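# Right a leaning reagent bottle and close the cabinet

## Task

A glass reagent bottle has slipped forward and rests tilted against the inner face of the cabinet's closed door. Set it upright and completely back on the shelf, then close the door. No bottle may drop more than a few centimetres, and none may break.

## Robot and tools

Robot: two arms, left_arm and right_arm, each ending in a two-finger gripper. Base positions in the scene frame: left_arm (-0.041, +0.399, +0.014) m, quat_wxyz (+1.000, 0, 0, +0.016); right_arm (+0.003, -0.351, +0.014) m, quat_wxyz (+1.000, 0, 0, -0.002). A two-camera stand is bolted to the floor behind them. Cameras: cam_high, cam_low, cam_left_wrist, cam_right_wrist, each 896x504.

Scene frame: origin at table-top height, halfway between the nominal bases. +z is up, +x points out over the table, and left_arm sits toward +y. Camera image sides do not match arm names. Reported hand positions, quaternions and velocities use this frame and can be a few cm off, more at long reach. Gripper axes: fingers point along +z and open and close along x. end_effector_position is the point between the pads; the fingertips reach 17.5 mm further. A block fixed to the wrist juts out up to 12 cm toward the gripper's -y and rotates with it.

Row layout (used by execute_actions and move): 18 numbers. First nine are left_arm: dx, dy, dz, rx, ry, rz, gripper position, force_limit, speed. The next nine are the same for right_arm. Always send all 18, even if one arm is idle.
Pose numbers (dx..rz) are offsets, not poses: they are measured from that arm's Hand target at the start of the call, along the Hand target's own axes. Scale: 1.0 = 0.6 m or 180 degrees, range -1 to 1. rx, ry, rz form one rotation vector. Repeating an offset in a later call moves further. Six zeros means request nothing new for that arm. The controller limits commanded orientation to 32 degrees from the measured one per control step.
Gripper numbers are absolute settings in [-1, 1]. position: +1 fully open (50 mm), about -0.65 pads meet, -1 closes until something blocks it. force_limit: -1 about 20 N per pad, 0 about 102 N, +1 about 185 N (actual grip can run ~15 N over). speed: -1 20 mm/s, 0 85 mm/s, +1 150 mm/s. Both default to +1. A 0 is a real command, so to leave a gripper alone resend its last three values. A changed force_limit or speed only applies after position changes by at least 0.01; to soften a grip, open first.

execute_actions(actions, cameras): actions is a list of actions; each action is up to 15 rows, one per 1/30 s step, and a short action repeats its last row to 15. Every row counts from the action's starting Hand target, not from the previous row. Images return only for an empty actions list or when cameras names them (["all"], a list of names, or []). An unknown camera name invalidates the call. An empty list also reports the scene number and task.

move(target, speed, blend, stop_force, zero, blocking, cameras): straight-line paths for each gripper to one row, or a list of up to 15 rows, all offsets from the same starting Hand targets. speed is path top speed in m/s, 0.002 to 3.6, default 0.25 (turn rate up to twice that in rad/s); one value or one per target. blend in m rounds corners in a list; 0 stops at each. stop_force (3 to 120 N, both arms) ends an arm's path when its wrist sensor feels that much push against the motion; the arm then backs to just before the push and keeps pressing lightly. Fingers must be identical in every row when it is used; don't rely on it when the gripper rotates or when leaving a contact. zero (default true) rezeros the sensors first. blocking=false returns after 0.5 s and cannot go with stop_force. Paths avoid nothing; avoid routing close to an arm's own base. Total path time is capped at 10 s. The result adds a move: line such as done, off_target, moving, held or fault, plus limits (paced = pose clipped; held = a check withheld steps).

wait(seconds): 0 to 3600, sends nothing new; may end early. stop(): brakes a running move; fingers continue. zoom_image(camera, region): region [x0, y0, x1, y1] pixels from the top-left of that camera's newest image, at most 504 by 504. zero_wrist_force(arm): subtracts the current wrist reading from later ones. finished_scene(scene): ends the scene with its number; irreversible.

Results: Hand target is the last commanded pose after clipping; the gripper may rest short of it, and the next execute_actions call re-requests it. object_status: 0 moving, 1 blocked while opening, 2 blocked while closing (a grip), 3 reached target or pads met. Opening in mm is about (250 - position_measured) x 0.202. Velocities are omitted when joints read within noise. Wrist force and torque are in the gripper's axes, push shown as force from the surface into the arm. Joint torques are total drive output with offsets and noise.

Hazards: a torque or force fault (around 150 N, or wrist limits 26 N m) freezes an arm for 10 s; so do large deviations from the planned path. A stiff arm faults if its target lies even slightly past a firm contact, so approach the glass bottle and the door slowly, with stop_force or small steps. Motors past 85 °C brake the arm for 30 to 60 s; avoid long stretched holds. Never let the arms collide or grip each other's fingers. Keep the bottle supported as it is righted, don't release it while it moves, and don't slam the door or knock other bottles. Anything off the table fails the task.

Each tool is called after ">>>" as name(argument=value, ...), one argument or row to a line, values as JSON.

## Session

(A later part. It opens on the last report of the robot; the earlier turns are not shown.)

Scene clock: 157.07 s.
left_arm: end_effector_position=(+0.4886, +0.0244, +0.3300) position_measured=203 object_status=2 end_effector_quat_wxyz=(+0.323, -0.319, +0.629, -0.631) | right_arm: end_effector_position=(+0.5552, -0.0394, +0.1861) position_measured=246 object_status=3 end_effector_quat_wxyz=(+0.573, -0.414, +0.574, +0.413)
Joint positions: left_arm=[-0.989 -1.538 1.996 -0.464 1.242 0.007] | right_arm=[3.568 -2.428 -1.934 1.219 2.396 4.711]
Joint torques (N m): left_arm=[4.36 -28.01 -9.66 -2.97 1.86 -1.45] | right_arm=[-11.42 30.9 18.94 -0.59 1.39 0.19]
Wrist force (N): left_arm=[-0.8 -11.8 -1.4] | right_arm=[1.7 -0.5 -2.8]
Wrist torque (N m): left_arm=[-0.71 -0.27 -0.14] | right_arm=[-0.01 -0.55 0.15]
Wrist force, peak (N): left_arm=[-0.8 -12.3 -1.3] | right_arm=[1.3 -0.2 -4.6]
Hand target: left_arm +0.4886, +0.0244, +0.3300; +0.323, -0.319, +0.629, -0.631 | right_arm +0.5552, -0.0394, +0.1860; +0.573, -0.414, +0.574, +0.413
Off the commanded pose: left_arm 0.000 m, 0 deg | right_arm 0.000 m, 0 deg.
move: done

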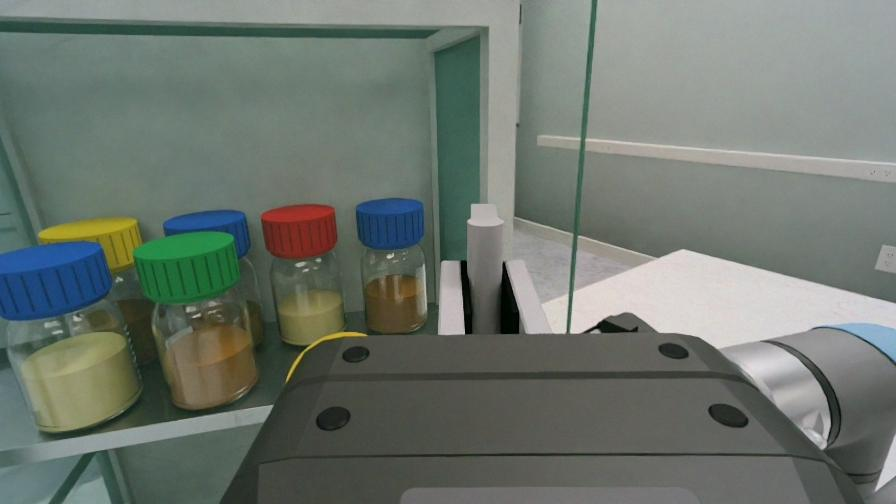

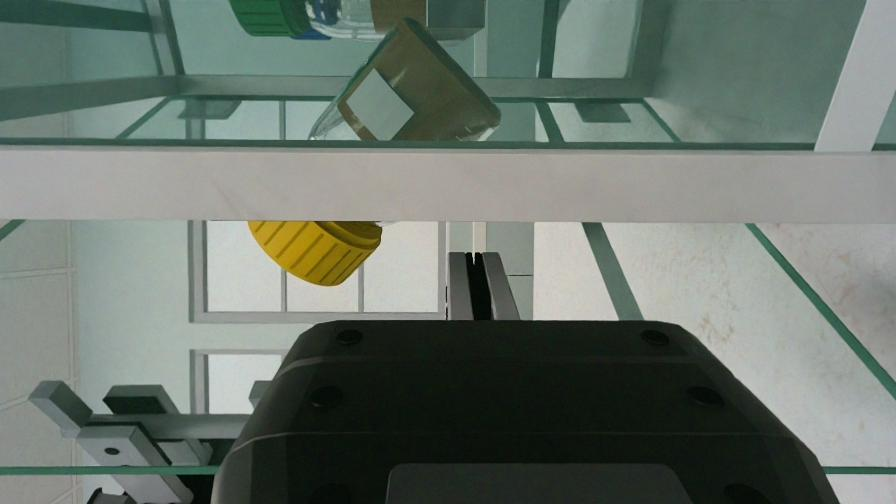

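>>> zoom_image(
  camera="cam_right_wrist",
  region=[230, 0, 550, 320],
)

Scaled by 1.575.

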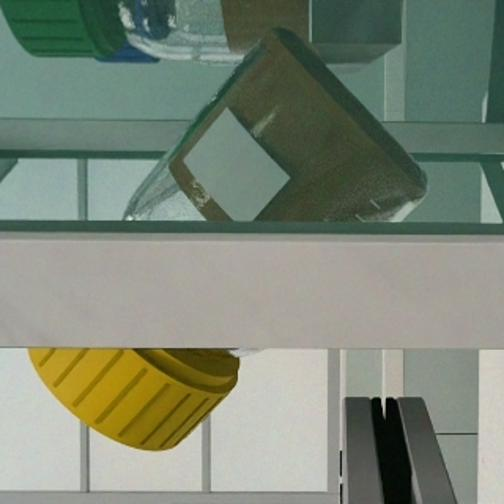

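>>> move(
  target=[0,0,0,0,0,0,-1,-0.85,-0.5,0,0,0.105,0,0,0,-0.62,0,0],
  speed=0.05,
  stop_force=8,
  cameras=["cam_left_wrist","cam_right_wrist"],
)

Scene clock: 162.40 s.
left_arm: end_effector_position=(+0.4886, +0.0244, +0.3300) position_measured=203 object_status=2 end_effector_quat_wxyz=(+0.323, -0.319, +0.629, -0.631) | right_arm: end_effector_position=(+0.5751, +0.0203, +0.1860) position_measured=246 object_status=3 end_effector_quat_wxyz=(+0.573, -0.414, +0.574, +0.413)
Joint positions: left_arm=[-0.989 -1.538 1.996 -0.464 1.242 0.007] | right_arm=[3.662 -2.458 -1.837 1.153 2.303 4.711]
Joint torques (N m): left_arm=[4.48 -26.09 -10.91 -2.88 1.77 -1.36] | right_arm=[11.53 34.24 21.31 -0.38 -1.13 1.21]
Wrist force (N): left_arm=[-0.7 -11.6 -1.0] | right_arm=[1.4 -0.4 -2.9]
Wrist torque (N m): left_arm=[-0.68 -0.30 -0.14] | right_arm=[0.01 -0.51 0.17]
Wrist force, peak (N): left_arm=[-1.1 -12.3 -1.1] | right_arm=[1.6 -0.6 -3.4]
Hand target: left_arm +0.4886, +0.0244, +0.3300; +0.323, -0.319, +0.629, -0.631 | right_arm +0.5751, +0.0203, +0.1860; +0.573, -0.414, +0.574, +0.413
Off the commanded pose: left_arm 0.000 m, 0 deg | right_arm 0.000 m, 0 deg.
move: done

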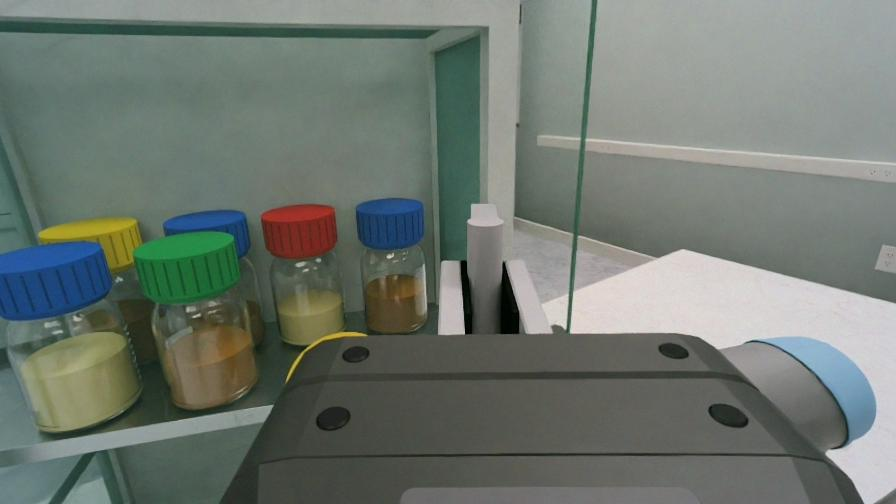

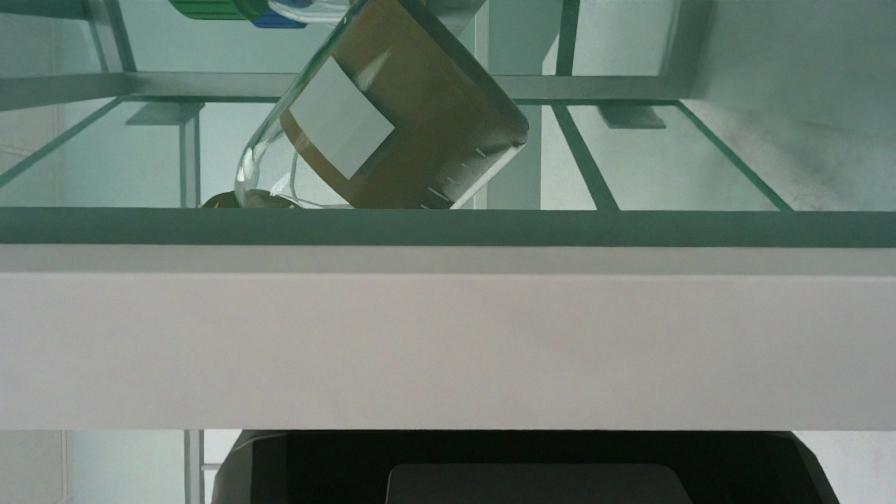

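>>> move(
  target=[0,0,0,0,0,0,-1,-0.85,-0.5,-0.0283,0,0,0,0,0,-0.62,0,0],
  speed=0.03,
  cameras=["cam_right_wrist"],
)

Scene clock: 165.47 s.
left_arm: end_effector_position=(+0.4886, +0.0244, +0.3300) position_measured=203 object_status=2 end_effector_quat_wxyz=(+0.323, -0.319, +0.629, -0.631) | right_arm: end_effector_position=(+0.5751, +0.0203, +0.2028) position_measured=246 object_status=3 end_effector_quat_wxyz=(+0.573, -0.414, +0.574, +0.413)
Joint positions: left_arm=[-0.989 -1.538 1.996 -0.464 1.242 0.007] | right_arm=[3.662 -2.421 -1.846 1.124 2.303 4.712]
Joint torques (N m): left_arm=[4.62 -25.28 -10.49 -2.7 1.55 -1.2] | right_arm=[11.67 63.24 4.53 -0.08 -1.24 -0.49]
Wrist force (N): left_arm=[-1.3 -11.6 0.0] | right_arm=[2.7 0.0 -2.8]
Wrist torque (N m): left_arm=[-0.71 -0.21 -0.14] | right_arm=[-0.04 -0.50 0.16]
Wrist force, peak (N): left_arm=[-0.9 -12.2 -1.2] | right_arm=[2.7 -0.1 -3.1]
Hand target: left_arm +0.4886, +0.0244, +0.3300; +0.323, -0.319, +0.629, -0.631 | right_arm +0.5751, +0.0203, +0.2030; +0.573, -0.414, +0.574, +0.413
Off the commanded pose: left_arm 0.000 m, 0 deg | right_arm 0.000 m, 0 deg.
move: done

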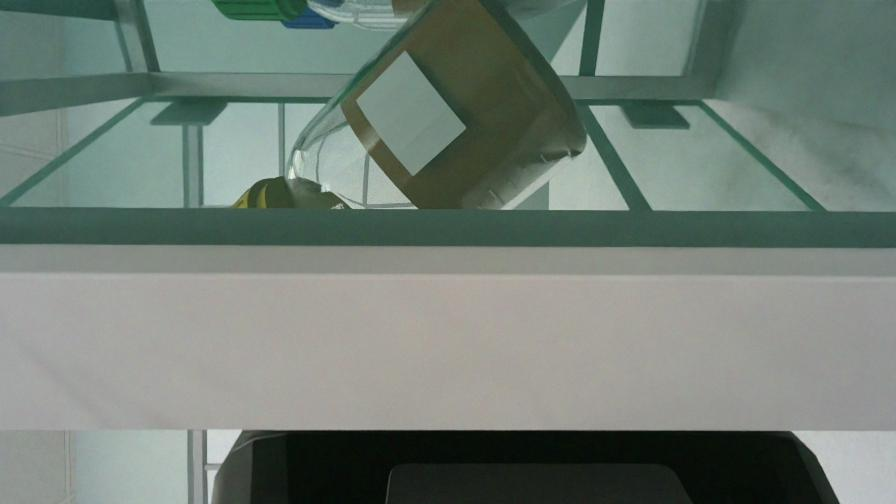

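>>> move(
  target=[0,0,0,0,0,0,-1,-0.85,-0.5,-0.0167,-0.005,0,0,0,0,-0.62,0,0],
  speed=0.03,
  cameras=["cam_right_wrist","cam_left_wrist"],
)

>>> zoom_image(
  camera="cam_right_wrist",
  region=[200, 0, 700, 260],
)

Scene clock: 166.90 s.
left_arm: end_effector_position=(+0.4886, +0.0244, +0.3300) position_measured=203 object_status=2 end_effector_quat_wxyz=(+0.323, -0.319, +0.629, -0.631) | right_arm: end_effector_position=(+0.5779, +0.0194, +0.2129) position_measured=246 object_status=3 end_effector_quat_wxyz=(+0.573, -0.414, +0.574, +0.413)
Joint positions: left_arm=[-0.989 -1.538 1.996 -0.464 1.242 0.007] | right_arm=[3.657 -2.402 -1.842 1.101 2.307 4.712]
Joint torques (N m): left_arm=[4.15 -24.81 -11.24 -2.76 1.63 -1.09] | right_arm=[-12.89 63.53 22.93 -0.43 0.68 0.35]
Wrist force (N): left_arm=[-0.8 -11.5 0.4] | right_arm=[2.2 1.6 -2.9]
Wrist torque (N m): left_arm=[-0.68 -0.28 -0.14] | right_arm=[-0.04 -0.53 0.15]
Wrist force, peak (N): left_arm=[-0.9 -12.1 0.4] | right_arm=[2.9 0.1 -3.0]
Hand target: left_arm +0.4886, +0.0244, +0.3300; +0.323, -0.319, +0.629, -0.631 | right_arm +0.5779, +0.0194, +0.2130; +0.573, -0.414, +0.574, +0.413
Off the commanded pose: left_arm 0.000 m, 0 deg | right_arm 0.000 m, 0 deg.
move: done
Images, in order (width x height): cam_left_wrist 896x504, cam_right_wrist 896x504.

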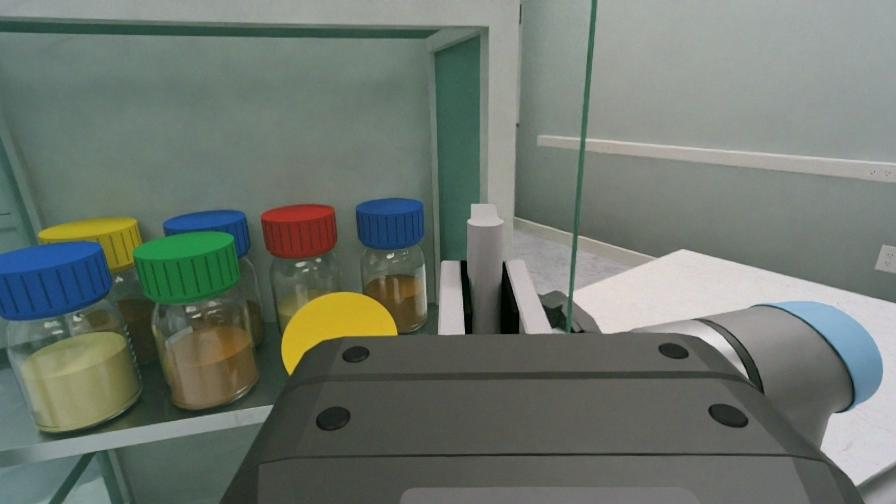

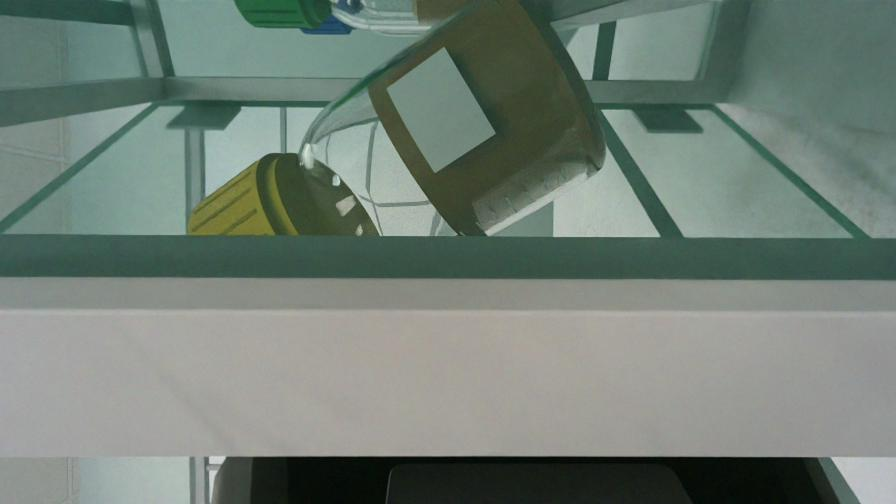

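Scaled by 1.008.

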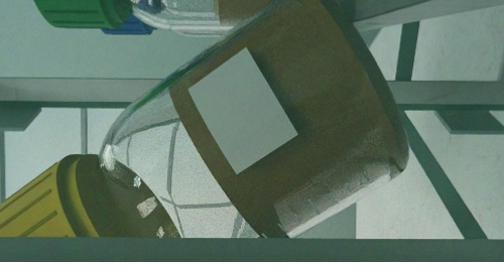

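>>> move(
  target=[
    [-0.00697,0,-0.03087,0,0.02167,0,-1,-0.85,-0.5,0,0,0,0,0,0,-0.62,0,0],
    [-0.01625,0,-0.0619,0,0.04389,0,-1,-0.85,-0.5,0,0,0,0,0,0,-0.62,0,0],
  ],
  speed=0.05,
  blend=[0.003,0],
  cameras=["cam_right_wrist","cam_left_wrist"],
)

Scene clock: 170.37 s.
left_arm: end_effector_position=(+0.4643, +0.0541, +0.3298) position_measured=203 object_status=2 end_effector_quat_wxyz=(+0.279, -0.275, +0.650, -0.652) | right_arm: end_effector_position=(+0.5779, +0.0194, +0.2130) position_measured=246 object_status=3 end_effector_quat_wxyz=(+0.573, -0.414, +0.574, +0.413)
Joint positions: left_arm=[-0.892 -1.616 2.073 -0.462 1.476 0.006] | right_arm=[3.657 -2.401 -1.842 1.101 2.307 4.711]
Joint torques (N m): left_arm=[10.26 -27.09 -4.96 3.47 0.11 -2.28] | right_arm=[-11.95 62.06 22.97 -0.19 0.86 -0.93]
Wrist force (N): left_arm=[8.0 -15.0 -1.6] | right_arm=[2.4 1.2 -2.6]
Wrist torque (N m): left_arm=[-0.74 -0.31 -0.17] | right_arm=[-0.08 -0.55 0.15]
Wrist force, peak (N): left_arm=[9.4 -15.3 -1.4] | right_arm=[2.1 1.9 -3.0]
Hand target: left_arm +0.4643, +0.0541, +0.3298; +0.279, -0.275, +0.650, -0.652 | right_arm +0.5779, +0.0194, +0.2130; +0.573, -0.414, +0.574, +0.413
Off the commanded pose: left_arm 0.000 m, 0 deg | right_arm 0.000 m, 0 deg.
move: done
Images, in order (width x height): cam_left_wrist 896x504, cam_right_wrist 896x504.

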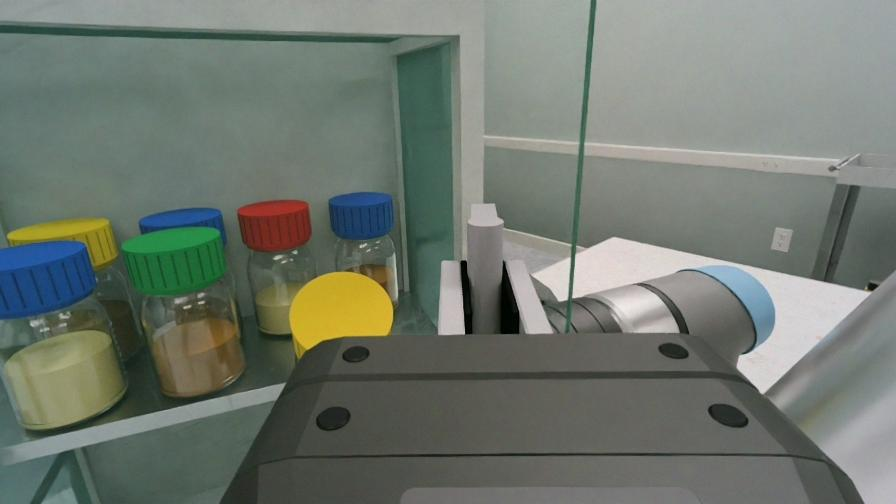

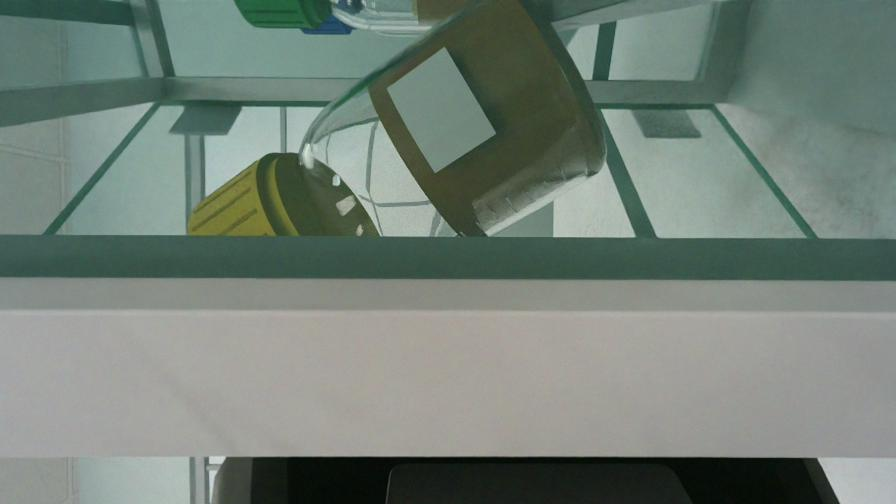

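>>> move(
  target=[
    [0.0003,0,0,0,0,0,-1,-0.85,-0.5,-0.01233,-0.00283,0.00267,0.0556,0,0,-0.62,0,0],
    [0.0006,0,0,0,0,0,-1,-0.85,-0.5,-0.0245,-0.00583,0.00533,0.1111,0,0,-0.62,0,0],
  ],
  speed=0.03,
  blend=[0.002,0],
  cameras=["cam_right_wrist","cam_left_wrist"],
)

Scene clock: 181.13 s.
left_arm: end_effector_position=(+0.4641, +0.0539, +0.3298) position_measured=203 object_status=2 end_effector_quat_wxyz=(+0.279, -0.275, +0.650, -0.652) | right_arm: end_effector_position=(+0.5823, +0.0213, +0.2277) position_measured=246 object_status=3 end_effector_quat_wxyz=(+0.636, -0.308, +0.637, +0.307)
Joint positions: left_arm=[-0.893 -1.616 2.074 -0.462 1.476 0.006] | right_arm=[3.829 -2.306 -2.024 1.187 1.787 4.712]
Joint torques (N m): left_arm=[-8.36 -26.68 -5.56 3.46 -0.52 -0.68] | right_arm=[10.87 57.16 3.02 5.04 -1.54 1.44]
Wrist force (N): left_arm=[-1.7 -13.9 0.4] | right_arm=[2.0 -0.4 -2.8]
Wrist torque (N m): left_arm=[-0.72 -0.38 -0.17] | right_arm=[-0.13 -0.45 0.12]
Wrist force, peak (N): left_arm=[8.1 -15.6 -1.5] | right_arm=[2.2 1.7 -3.0]
Hand target: left_arm +0.4641, +0.0539, +0.3298; +0.279, -0.275, +0.650, -0.652 | right_arm +0.5823, +0.0213, +0.2277; +0.636, -0.308, +0.637, +0.307
Off the commanded pose: left_arm 0.000 m, 0 deg | right_arm 0.000 m, 0 deg.
move: done
Images, in order (width x height): cam_left_wrist 896x504, cam_right_wrist 896x504.

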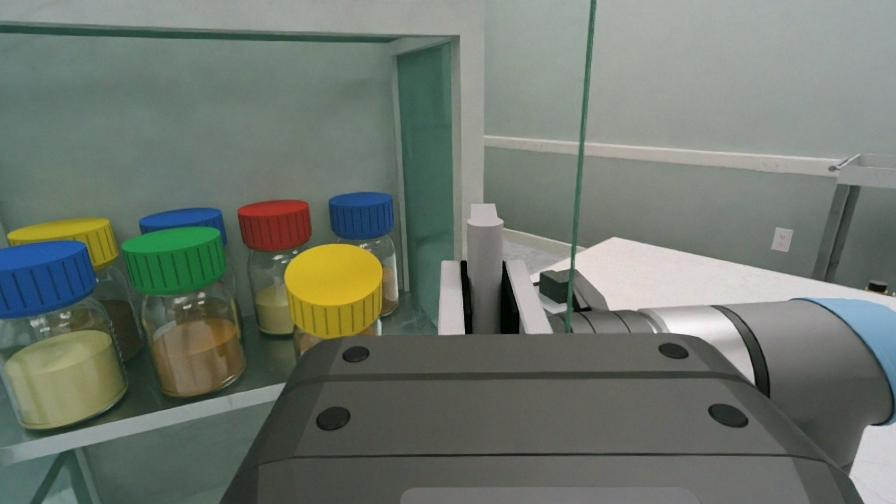

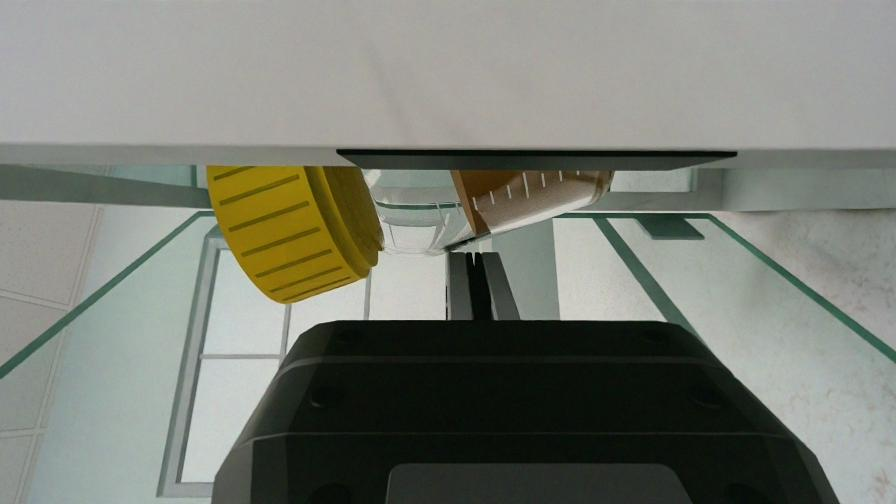

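>>> move(
  target=[
    [0,0,0,0,0,0,-1,-0.85,-0.5,-0.01433,-0.00713,-0.0006,0.0556,0,0,-0.62,0,0],
    [0,0,0,0,0,0,-1,-0.85,-0.5,-0.0235,-0.0157,0.004,0.0778,0,0,-0.62,0,0],
  ],
  speed=0.03,
  blend=[0.002,0],
  cameras=["cam_right_wrist","cam_left_wrist"],
)

Scene clock: 186.63 s.
left_arm: end_effector_position=(+0.4641, +0.0539, +0.3298) position_measured=203 object_status=2 end_effector_quat_wxyz=(+0.279, -0.275, +0.650, -0.652) | right_arm: end_effector_position=(+0.5911, +0.0174, +0.2418) position_measured=246 object_status=3 end_effector_quat_wxyz=(+0.669, -0.228, +0.670, +0.228)
Joint positions: left_arm=[-0.893 -1.616 2.074 -0.462 1.476 0.006] | right_arm=[3.957 -2.256 -2.071 1.185 1.415 4.712]
Joint torques (N m): left_arm=[-9.52 -27.23 -4.96 3.27 -0.02 1.82] | right_arm=[10.72 55.14 20.85 -0.04 -1.68 1.48]
Wrist force (N): left_arm=[-2.2 -14.0 0.4] | right_arm=[1.0 0.2 -3.1]
Wrist torque (N m): left_arm=[-0.72 -0.33 -0.17] | right_arm=[-0.04 -0.46 0.10]
Wrist force, peak (N): left_arm=[-2.0 -14.6 0.2] | right_arm=[1.0 0.3 -3.5]
Hand target: left_arm +0.4641, +0.0539, +0.3298; +0.279, -0.275, +0.650, -0.652 | right_arm +0.5911, +0.0174, +0.2418; +0.669, -0.228, +0.670, +0.228
Off the commanded pose: left_arm 0.000 m, 0 deg | right_arm 0.000 m, 0 deg.
move: done
Images, in order (width x height): cam_left_wrist 896x504, cam_right_wrist 896x504.

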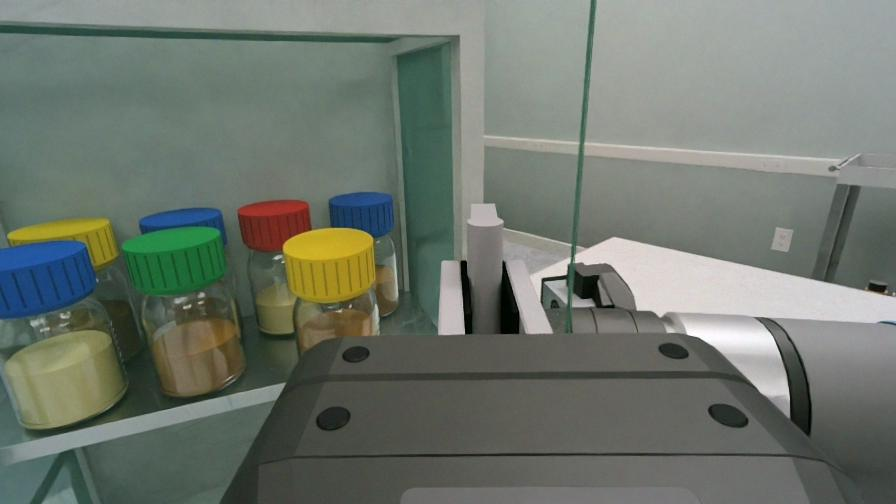

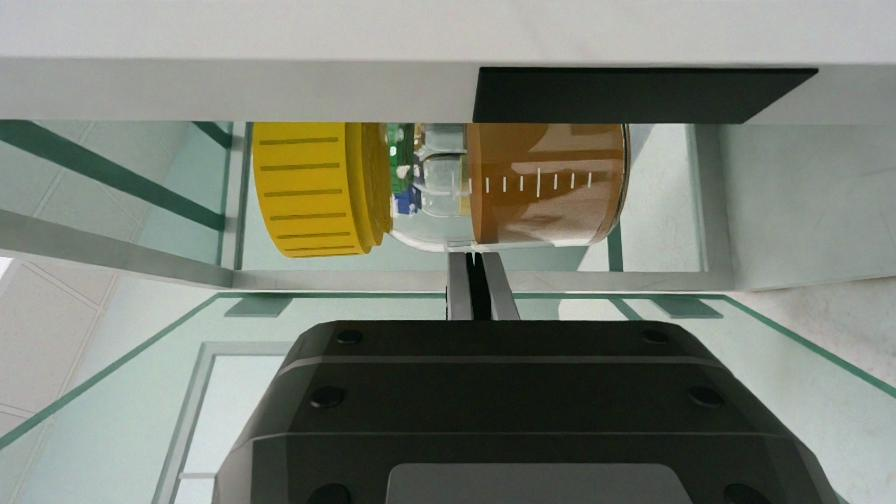

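>>> move(
  target=[0,0,0,0,0,0,-1,-0.85,-0.5,0,-0.01105,0.00745,0,0,0,-0.62,0,0],
  speed=0.02,
  cameras=["cam_right_wrist","cam_left_wrist"],
)

Scene clock: 187.93 s.
left_arm: end_effector_position=(+0.4641, +0.0539, +0.3298) position_measured=203 object_status=2 end_effector_quat_wxyz=(+0.279, -0.275, +0.650, -0.652) | right_arm: end_effector_position=(+0.5986, +0.0149, +0.2418) position_measured=246 object_status=3 end_effector_quat_wxyz=(+0.669, -0.228, +0.670, +0.228)
Joint positions: left_arm=[-0.893 -1.616 2.074 -0.462 1.476 0.006] | right_arm=[3.94 -2.262 -2.055 1.175 1.431 4.712]
Joint torques (N m): left_arm=[-9.68 -26.2 -5.48 3.31 -0.11 1.83] | right_arm=[-12.37 27.13 20.31 0.16 1.22 0.93]
Wrist force (N): left_arm=[-1.7 -14.0 0.6] | right_arm=[0.8 -0.1 -2.8]
Wrist torque (N m): left_arm=[-0.71 -0.39 -0.17] | right_arm=[-0.06 -0.46 0.11]
Wrist force, peak (N): left_arm=[-2.0 -14.4 0.3] | right_arm=[1.1 -0.1 -3.5]
Hand target: left_arm +0.4641, +0.0539, +0.3298; +0.279, -0.275, +0.650, -0.652 | right_arm +0.5987, +0.0149, +0.2418; +0.669, -0.228, +0.670, +0.228
Off the commanded pose: left_arm 0.000 m, 0 deg | right_arm 0.000 m, 0 deg.
move: done
Images, in order (width x height): cam_left_wrist 896x504, cam_right_wrist 896x504.

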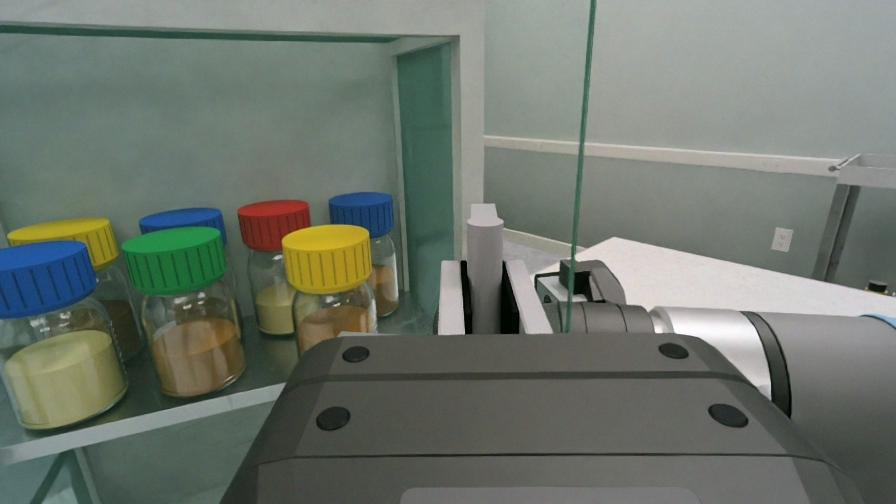

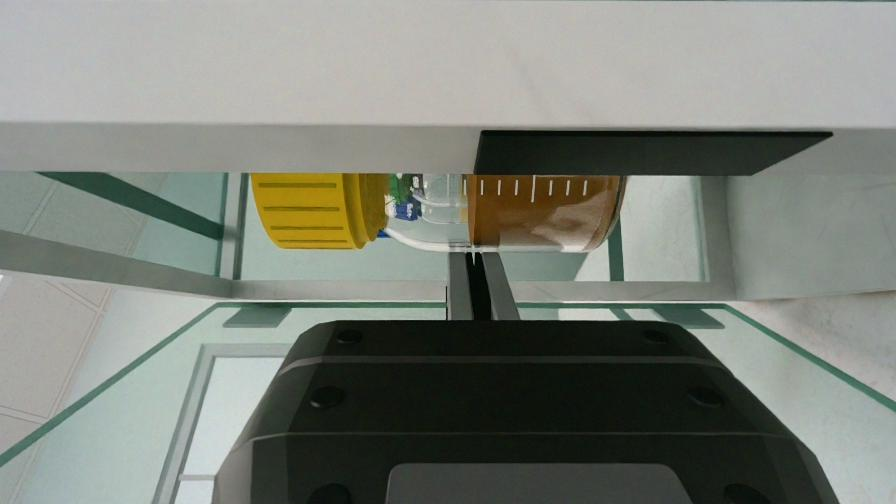

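>>> move(
  target=[
    [0,0,0,0,0,0,-1,-0.85,-0.5,0.01167,-0.01382,0.00932,0,0,0,-0.62,0,0],
    [0,0,0,0,0,0,-1,-0.85,-0.5,0.043,-0.02211,0.01491,0,0,0,-0.62,0,0],
  ],
  speed=0.03,
  blend=[0.003,0],
  cameras=["cam_right_wrist","cam_left_wrist"],
)

Scene clock: 190.37 s.
left_arm: end_effector_position=(+0.4641, +0.0539, +0.3298) position_measured=203 object_status=2 end_effector_quat_wxyz=(+0.279, -0.275, +0.650, -0.652) | right_arm: end_effector_position=(+0.6139, +0.0098, +0.2161) position_measured=246 object_status=3 end_effector_quat_wxyz=(+0.669, -0.228, +0.670, +0.227)
Joint positions: left_arm=[-0.893 -1.616 2.074 -0.462 1.476 0.006] | right_arm=[3.907 -2.336 -2.013 1.207 1.465 4.712]
Joint torques (N m): left_arm=[-9.47 -26.06 -5.16 3.05 0.28 1.93] | right_arm=[-12.22 29.03 21.87 4.69 1.52 -0.51]
Wrist force (N): left_arm=[-1.7 -14.2 0.2] | right_arm=[0.7 -0.5 -3.1]
Wrist torque (N m): left_arm=[-0.73 -0.38 -0.17] | right_arm=[-0.14 -0.43 0.12]
Wrist force, peak (N): left_arm=[-2.0 -14.5 0.2] | right_arm=[0.7 -0.1 -3.4]
Hand target: left_arm +0.4641, +0.0539, +0.3298; +0.279, -0.275, +0.650, -0.652 | right_arm +0.6139, +0.0098, +0.2160; +0.669, -0.228, +0.670, +0.228
Off the commanded pose: left_arm 0.000 m, 0 deg | right_arm 0.000 m, 0 deg.
move: done
Images, in order (width x height): cam_left_wrist 896x504, cam_right_wrist 896x504.

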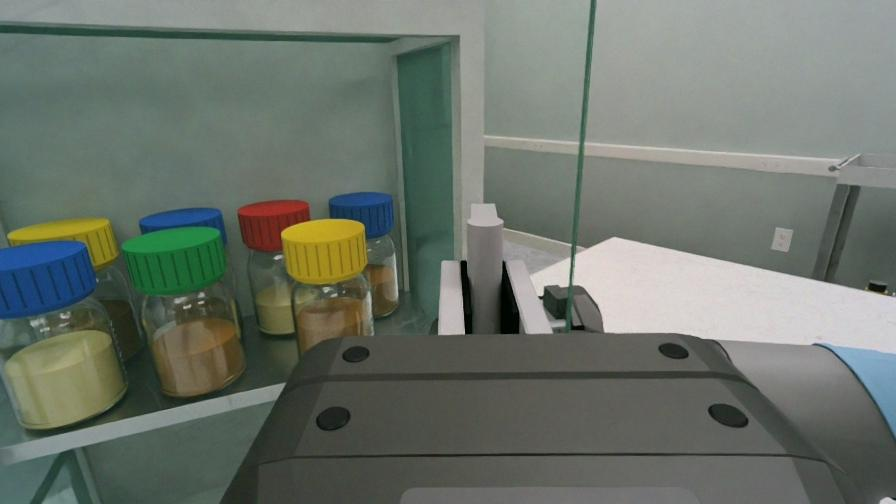

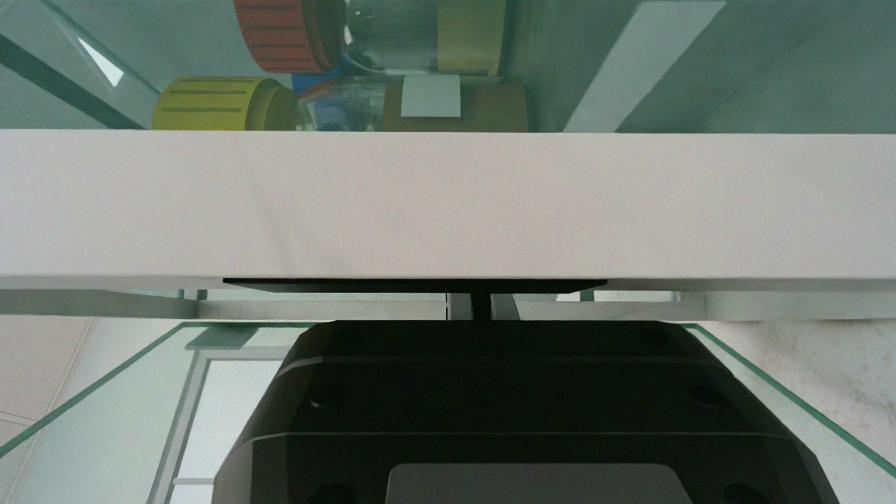

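>>> move(
  target=[0,0,0,0,0,0,-1,-0.85,-0.5,0,-0.02583,0.01923,0.0333,0,0,-0.62,0,0],
  speed=0.03,
  cameras=["cam_right_wrist","cam_left_wrist"],
)

Scene clock: 193.20 s.
left_arm: end_effector_position=(+0.4641, +0.0539, +0.3298) position_measured=203 object_status=2 end_effector_quat_wxyz=(+0.279, -0.275, +0.650, -0.652) | right_arm: end_effector_position=(+0.6324, +0.0045, +0.2160) position_measured=246 object_status=3 end_effector_quat_wxyz=(+0.680, -0.193, +0.681, +0.192)
Joint positions: left_arm=[-0.893 -1.616 2.074 -0.462 1.476 0.006] | right_arm=[3.929 -2.347 -1.981 1.186 1.338 4.712]
Joint torques (N m): left_arm=[-8.64 -26.47 -4.59 3.02 0.49 1.93] | right_arm=[10.86 30.4 21.08 -0.06 -1.25 0.04]
Wrist force (N): left_arm=[-1.9 -14.0 0.3] | right_arm=[1.1 -0.5 -2.9]
Wrist torque (N m): left_arm=[-0.73 -0.35 -0.17] | right_arm=[-0.13 -0.47 0.13]
Wrist force, peak (N): left_arm=[-2.1 -14.6 0.4] | right_arm=[0.8 -0.1 -3.3]
Hand target: left_arm +0.4641, +0.0539, +0.3298; +0.279, -0.275, +0.650, -0.652 | right_arm +0.6325, +0.0045, +0.2160; +0.680, -0.193, +0.681, +0.192
Off the commanded pose: left_arm 0.000 m, 0 deg | right_arm 0.000 m, 0 deg.
move: done
Images, in order (width x height): cam_left_wrist 896x504, cam_right_wrist 896x504.

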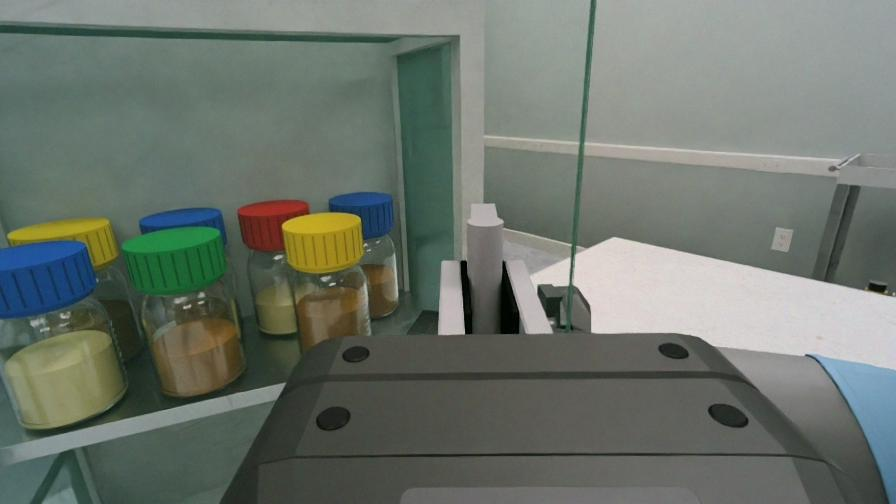

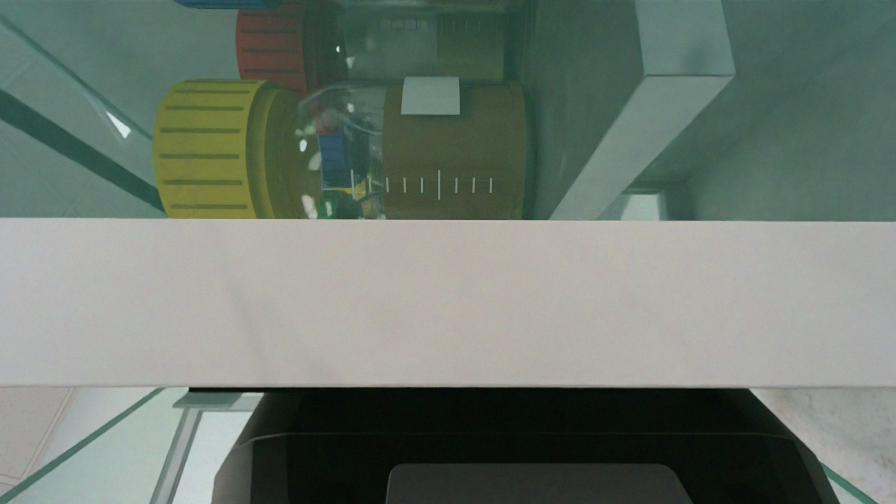

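>>> move(
  target=[
    [0,0,0,0,0,0,-1,-0.85,-0.5,0,0,-0.2,0,0,0,-0.62,0,0],
    [0.0055,0,0.04013,0,-0.0278,0,-1,-0.85,-0.5,0,0,-0.3,0,0,0,-0.62,0,0],
    [0.0075,0,0.08062,0,-0.0556,0,-1,-0.85,-0.5,0,0,-0.38,0,0,0,-0.62,0,0],
    [0.00627,0,0.12115,0,-0.0833,0,-1,-0.85,-0.5,0,0,-0.45,0,0,0,-0.62,0,0],
  ],
  speed=[0.12,0.08,0.08,0.08],
  blend=[0.003,0.003,0.003,0],
  cameras=["cam_right_wrist","cam_left_wrist"],
)

Scene clock: 199.07 s.
left_arm: end_effector_position=(+0.5061, +0.0077, +0.3301) position_measured=203 object_status=2 end_effector_quat_wxyz=(+0.350, -0.346, +0.614, -0.617) | right_arm: end_effector_position=(+0.4320, -0.1193, +0.2164) position_measured=246 object_status=3 end_effector_quat_wxyz=(+0.679, -0.194, +0.681, +0.193)
Joint positions: left_arm=[-1.03 -1.478 1.931 -0.46 1.114 0.007] | right_arm=[4.194 -2.281 -2.664 1.8 1.075 4.713]
Joint torques (N m): left_arm=[-2.66 -11.94 -31.65 2.34 -2.59 1.92] | right_arm=[-10.39 39.89 5.34 -0.24 1.39 -0.7]
Wrist force (N): left_arm=[6.8 -8.4 -1.4] | right_arm=[0.7 -0.6 -2.6]
Wrist torque (N m): left_arm=[-0.67 -0.24 -0.19] | right_arm=[-0.03 -0.38 0.12]
Wrist force, peak (N): left_arm=[-0.2 -16.4 -0.2] | right_arm=[1.4 0.2 -5.2]
Hand target: left_arm +0.5062, +0.0077, +0.3301; +0.350, -0.346, +0.614, -0.617 (not the last commanded pose) | right_arm +0.4320, -0.1192, +0.2164; +0.679, -0.194, +0.681, +0.193 (not the last commanded pose)
Off the commanded pose: left_arm 0.010 m, 2 deg | right_arm 0.034 m, 0 deg.
move: held (right_arm; a check stopped the path), off_target (left_arm; braked when a check withheld steps of right_arm); path passed 3 of 4 targets; limits=held
pose unreachable (right arm): on one or more control steps of this call, first in action 0 (counted from 0), this arm could not follow its commanded pose, so it was not sent that pose on those steps. It may still have moved: this result reports where it is.
cause: moving toward the commanded pose would bring two parts of the arm too close to each other (joints 3 (elbow) to 5 (wrist 2) lie between them).
Images, in order (width x height): cam_left_wrist 896x504, cam_right_wrist 896x504.

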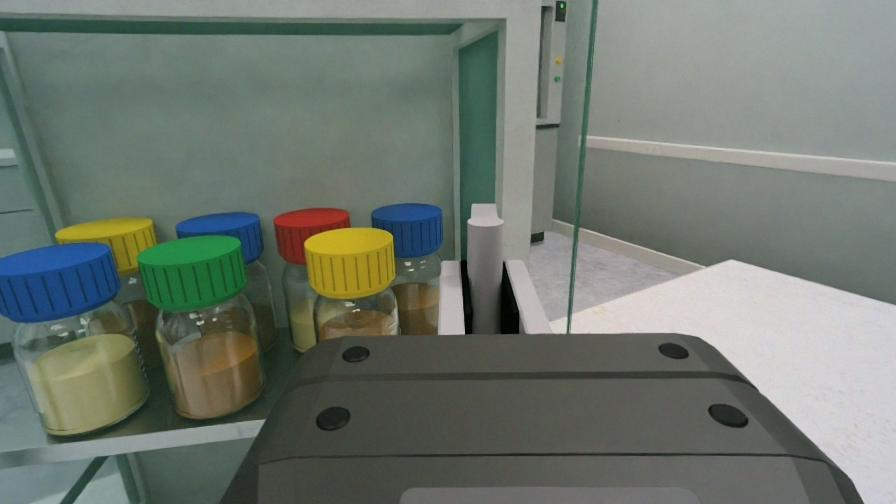

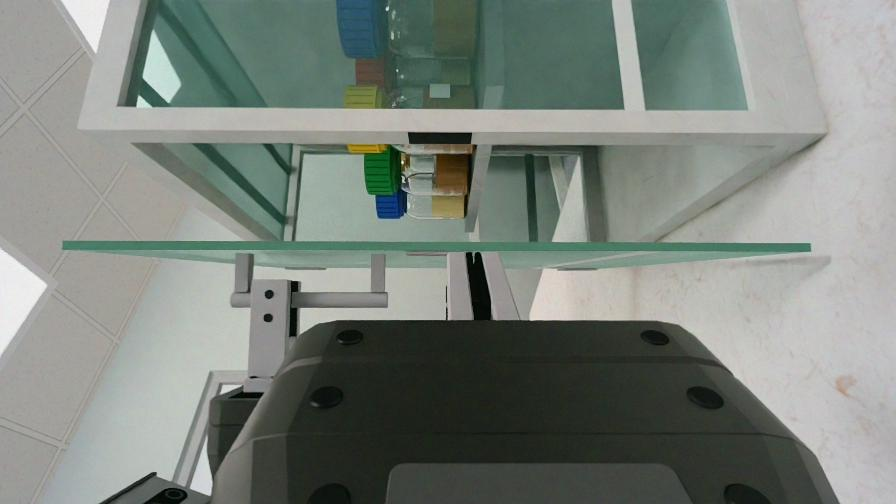

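>>> zoom_image(
  camera="cam_right_wrist",
  region=[280, 60, 620, 260],
)

Scaled by 1.482.

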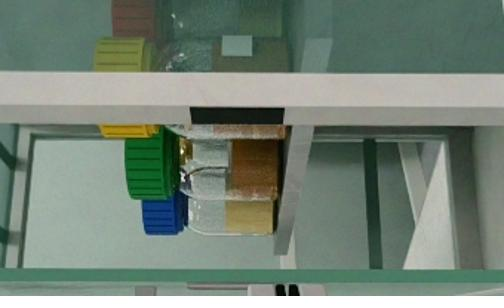

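>>> move(
  target=[
    [0.00593,0,0.0328,0,-0.025,0,-1,-0.85,-0.5,0,0,0,0,0,0,-0.62,0,0],
    [0.00863,0,0.06527,0,-0.0472,0,-1,-0.85,-0.5,0,0,0,0,0,0,-0.62,0,0],
    [0.0091,0,0.09777,0,-0.0694,0,-1,-0.85,-0.5,0,0,0,0,0,0,-0.62,0,0],
  ],
  speed=[0.07,0.05,0.025],
  blend=[0.003,0.002,0],
  cameras=["cam_right_wrist","cam_left_wrist"],
)

Scene clock: 203.50 s.
left_arm: end_effector_position=(+0.5536, -0.0271, +0.3304) position_measured=203 object_status=2 end_effector_quat_wxyz=(+0.415, -0.411, +0.573, -0.575) | right_arm: end_effector_position=(+0.4320, -0.1192, +0.2164) position_measured=246 object_status=3 end_effector_quat_wxyz=(+0.679, -0.194, +0.681, +0.193)
Joint positions: left_arm=[-1.086 -1.305 1.721 -0.425 0.84 0.009] | right_arm=[4.193 -2.28 -2.663 1.799 1.075 4.713]
Joint torques (N m): left_arm=[-9.4 -23.5 -36.83 0.8 -1.1 2.04] | right_arm=[-11.68 40.58 5.97 -0.16 1.31 0.06]
Wrist force (N): left_arm=[-1.9 -0.2 2.5] | right_arm=[0.5 -0.5 -2.4]
Wrist torque (N m): left_arm=[-0.53 -0.05 -0.19] | right_arm=[-0.01 -0.34 0.12]
Wrist force, peak (N): left_arm=[7.4 -8.2 -2.0] | right_arm=[0.8 -0.6 -2.8]
Hand target: left_arm +0.5537, -0.0272, +0.3304; +0.415, -0.411, +0.572, -0.575 | right_arm +0.4320, -0.1192, +0.2164; +0.679, -0.194, +0.681, +0.193
Off the commanded pose: left_arm 0.000 m, 0 deg | right_arm 0.000 m, 0 deg.
move: done
Images, in order (width x height): cam_left_wrist 896x504, cam_right_wrist 896x504.

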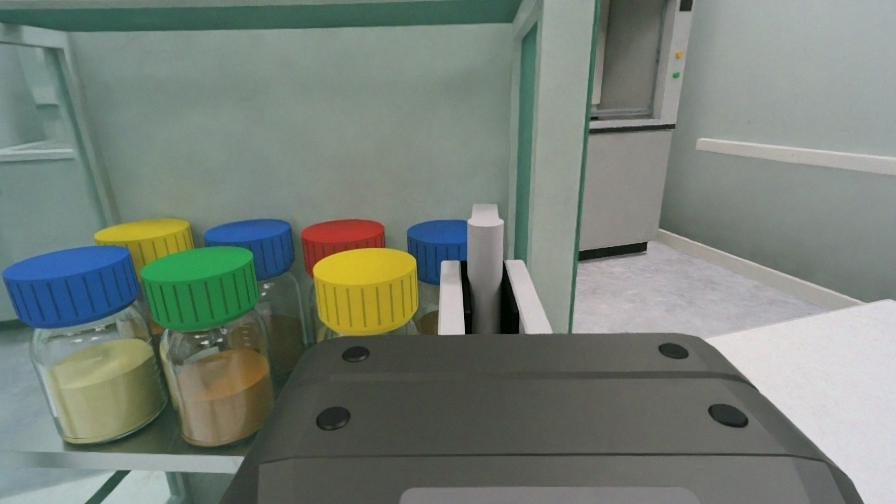

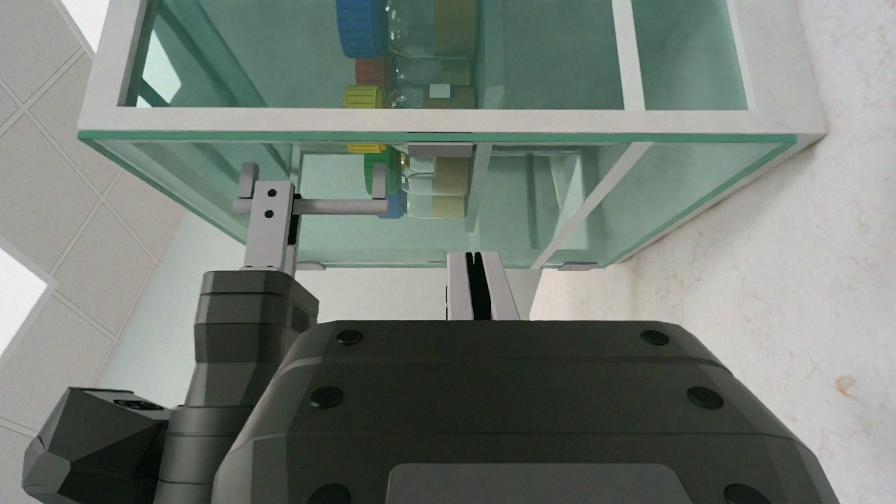

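>>> move(
  target=[
    [0,0,0,0,0,0,0.2,-0.85,-0.5,0,0,0,0,0,0,-0.62,0,0],
    [0,0,-0.05,0,0,0,0.2,-0.85,-0.5,0,0,0,0,0,0,-0.62,0,0],
    [0,0,-0.2,0,0,0,0.2,-0.85,-0.5,0,0,0,0,0,0,-0.62,0,0],
  ],
  speed=[0.1,0.05,0.15],
  blend=[0,0.005,0],
  cameras=["all"],
)

Scene clock: 206.47 s.
left_arm: end_effector_position=(+0.4400, +0.0109, +0.3296) position_measured=123 object_status=3 end_effector_quat_wxyz=(+0.415, -0.411, +0.572, -0.575) | right_arm: end_effector_position=(+0.4320, -0.1192, +0.2164) position_measured=246 object_status=3 end_effector_quat_wxyz=(+0.679, -0.194, +0.681, +0.193)
Joint positions: left_arm=[-1.3 -1.548 2.008 -0.472 0.626 0.012] | right_arm=[4.193 -2.28 -2.663 1.799 1.075 4.713]
Joint torques (N m): left_arm=[-6.97 -36.62 -10.48 -4.4 -1.62 2.42] | right_arm=[-11.79 40.68 5.76 -0.08 1.28 0.73]
Wrist force (N): left_arm=[0.8 -1.2 0.2] | right_arm=[1.0 -0.6 -2.4]
Wrist torque (N m): left_arm=[-0.57 -0.09 -0.14] | right_arm=[-0.02 -0.43 0.12]
Wrist force, peak (N): left_arm=[-2.1 -0.2 2.4] | right_arm=[0.8 -0.6 -3.0]
Hand target: left_arm +0.4399, +0.0109, +0.3296; +0.415, -0.411, +0.572, -0.575 | right_arm +0.4320, -0.1192, +0.2164; +0.679, -0.194, +0.681, +0.193
Off the commanded pose: left_arm 0.000 m, 0 deg | right_arm 0.000 m, 0 deg.
move: done

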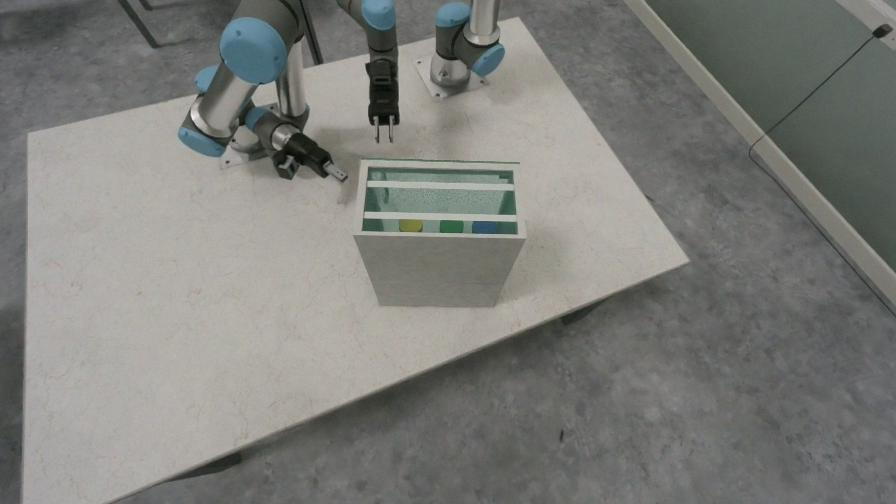

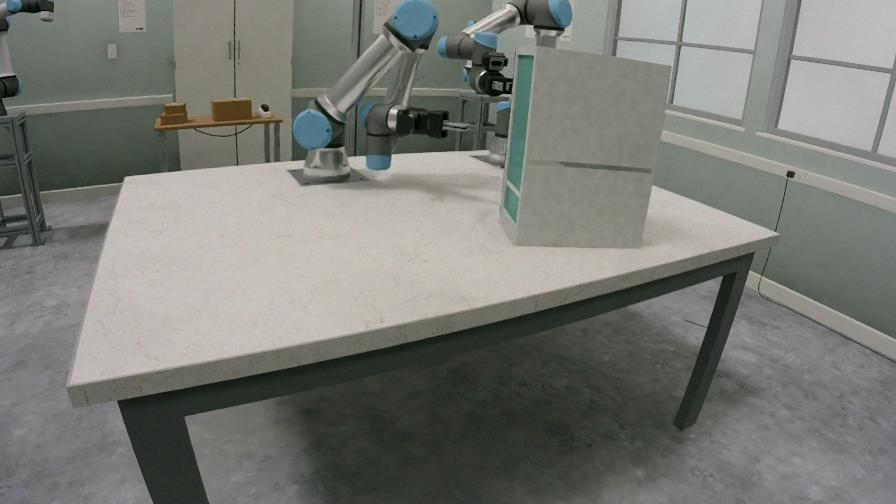

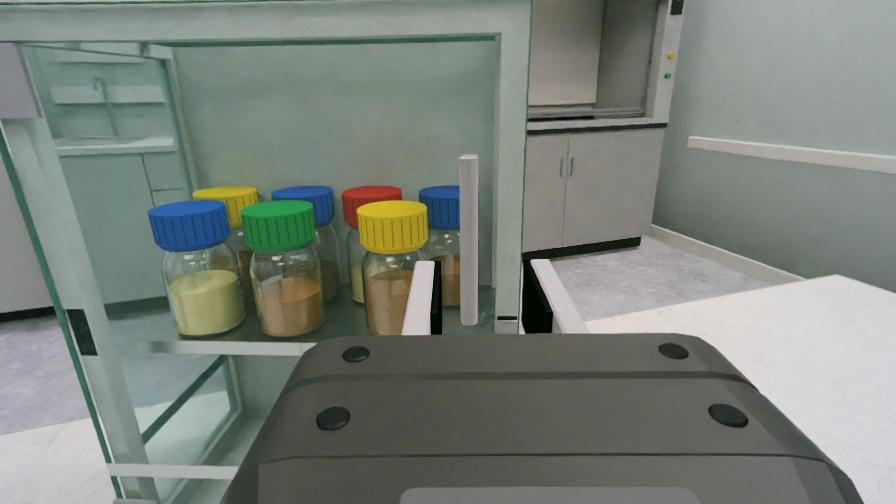

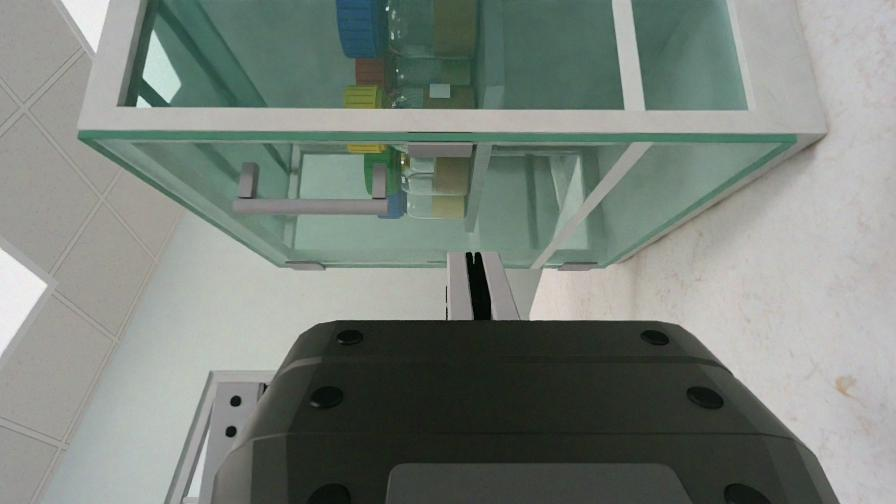

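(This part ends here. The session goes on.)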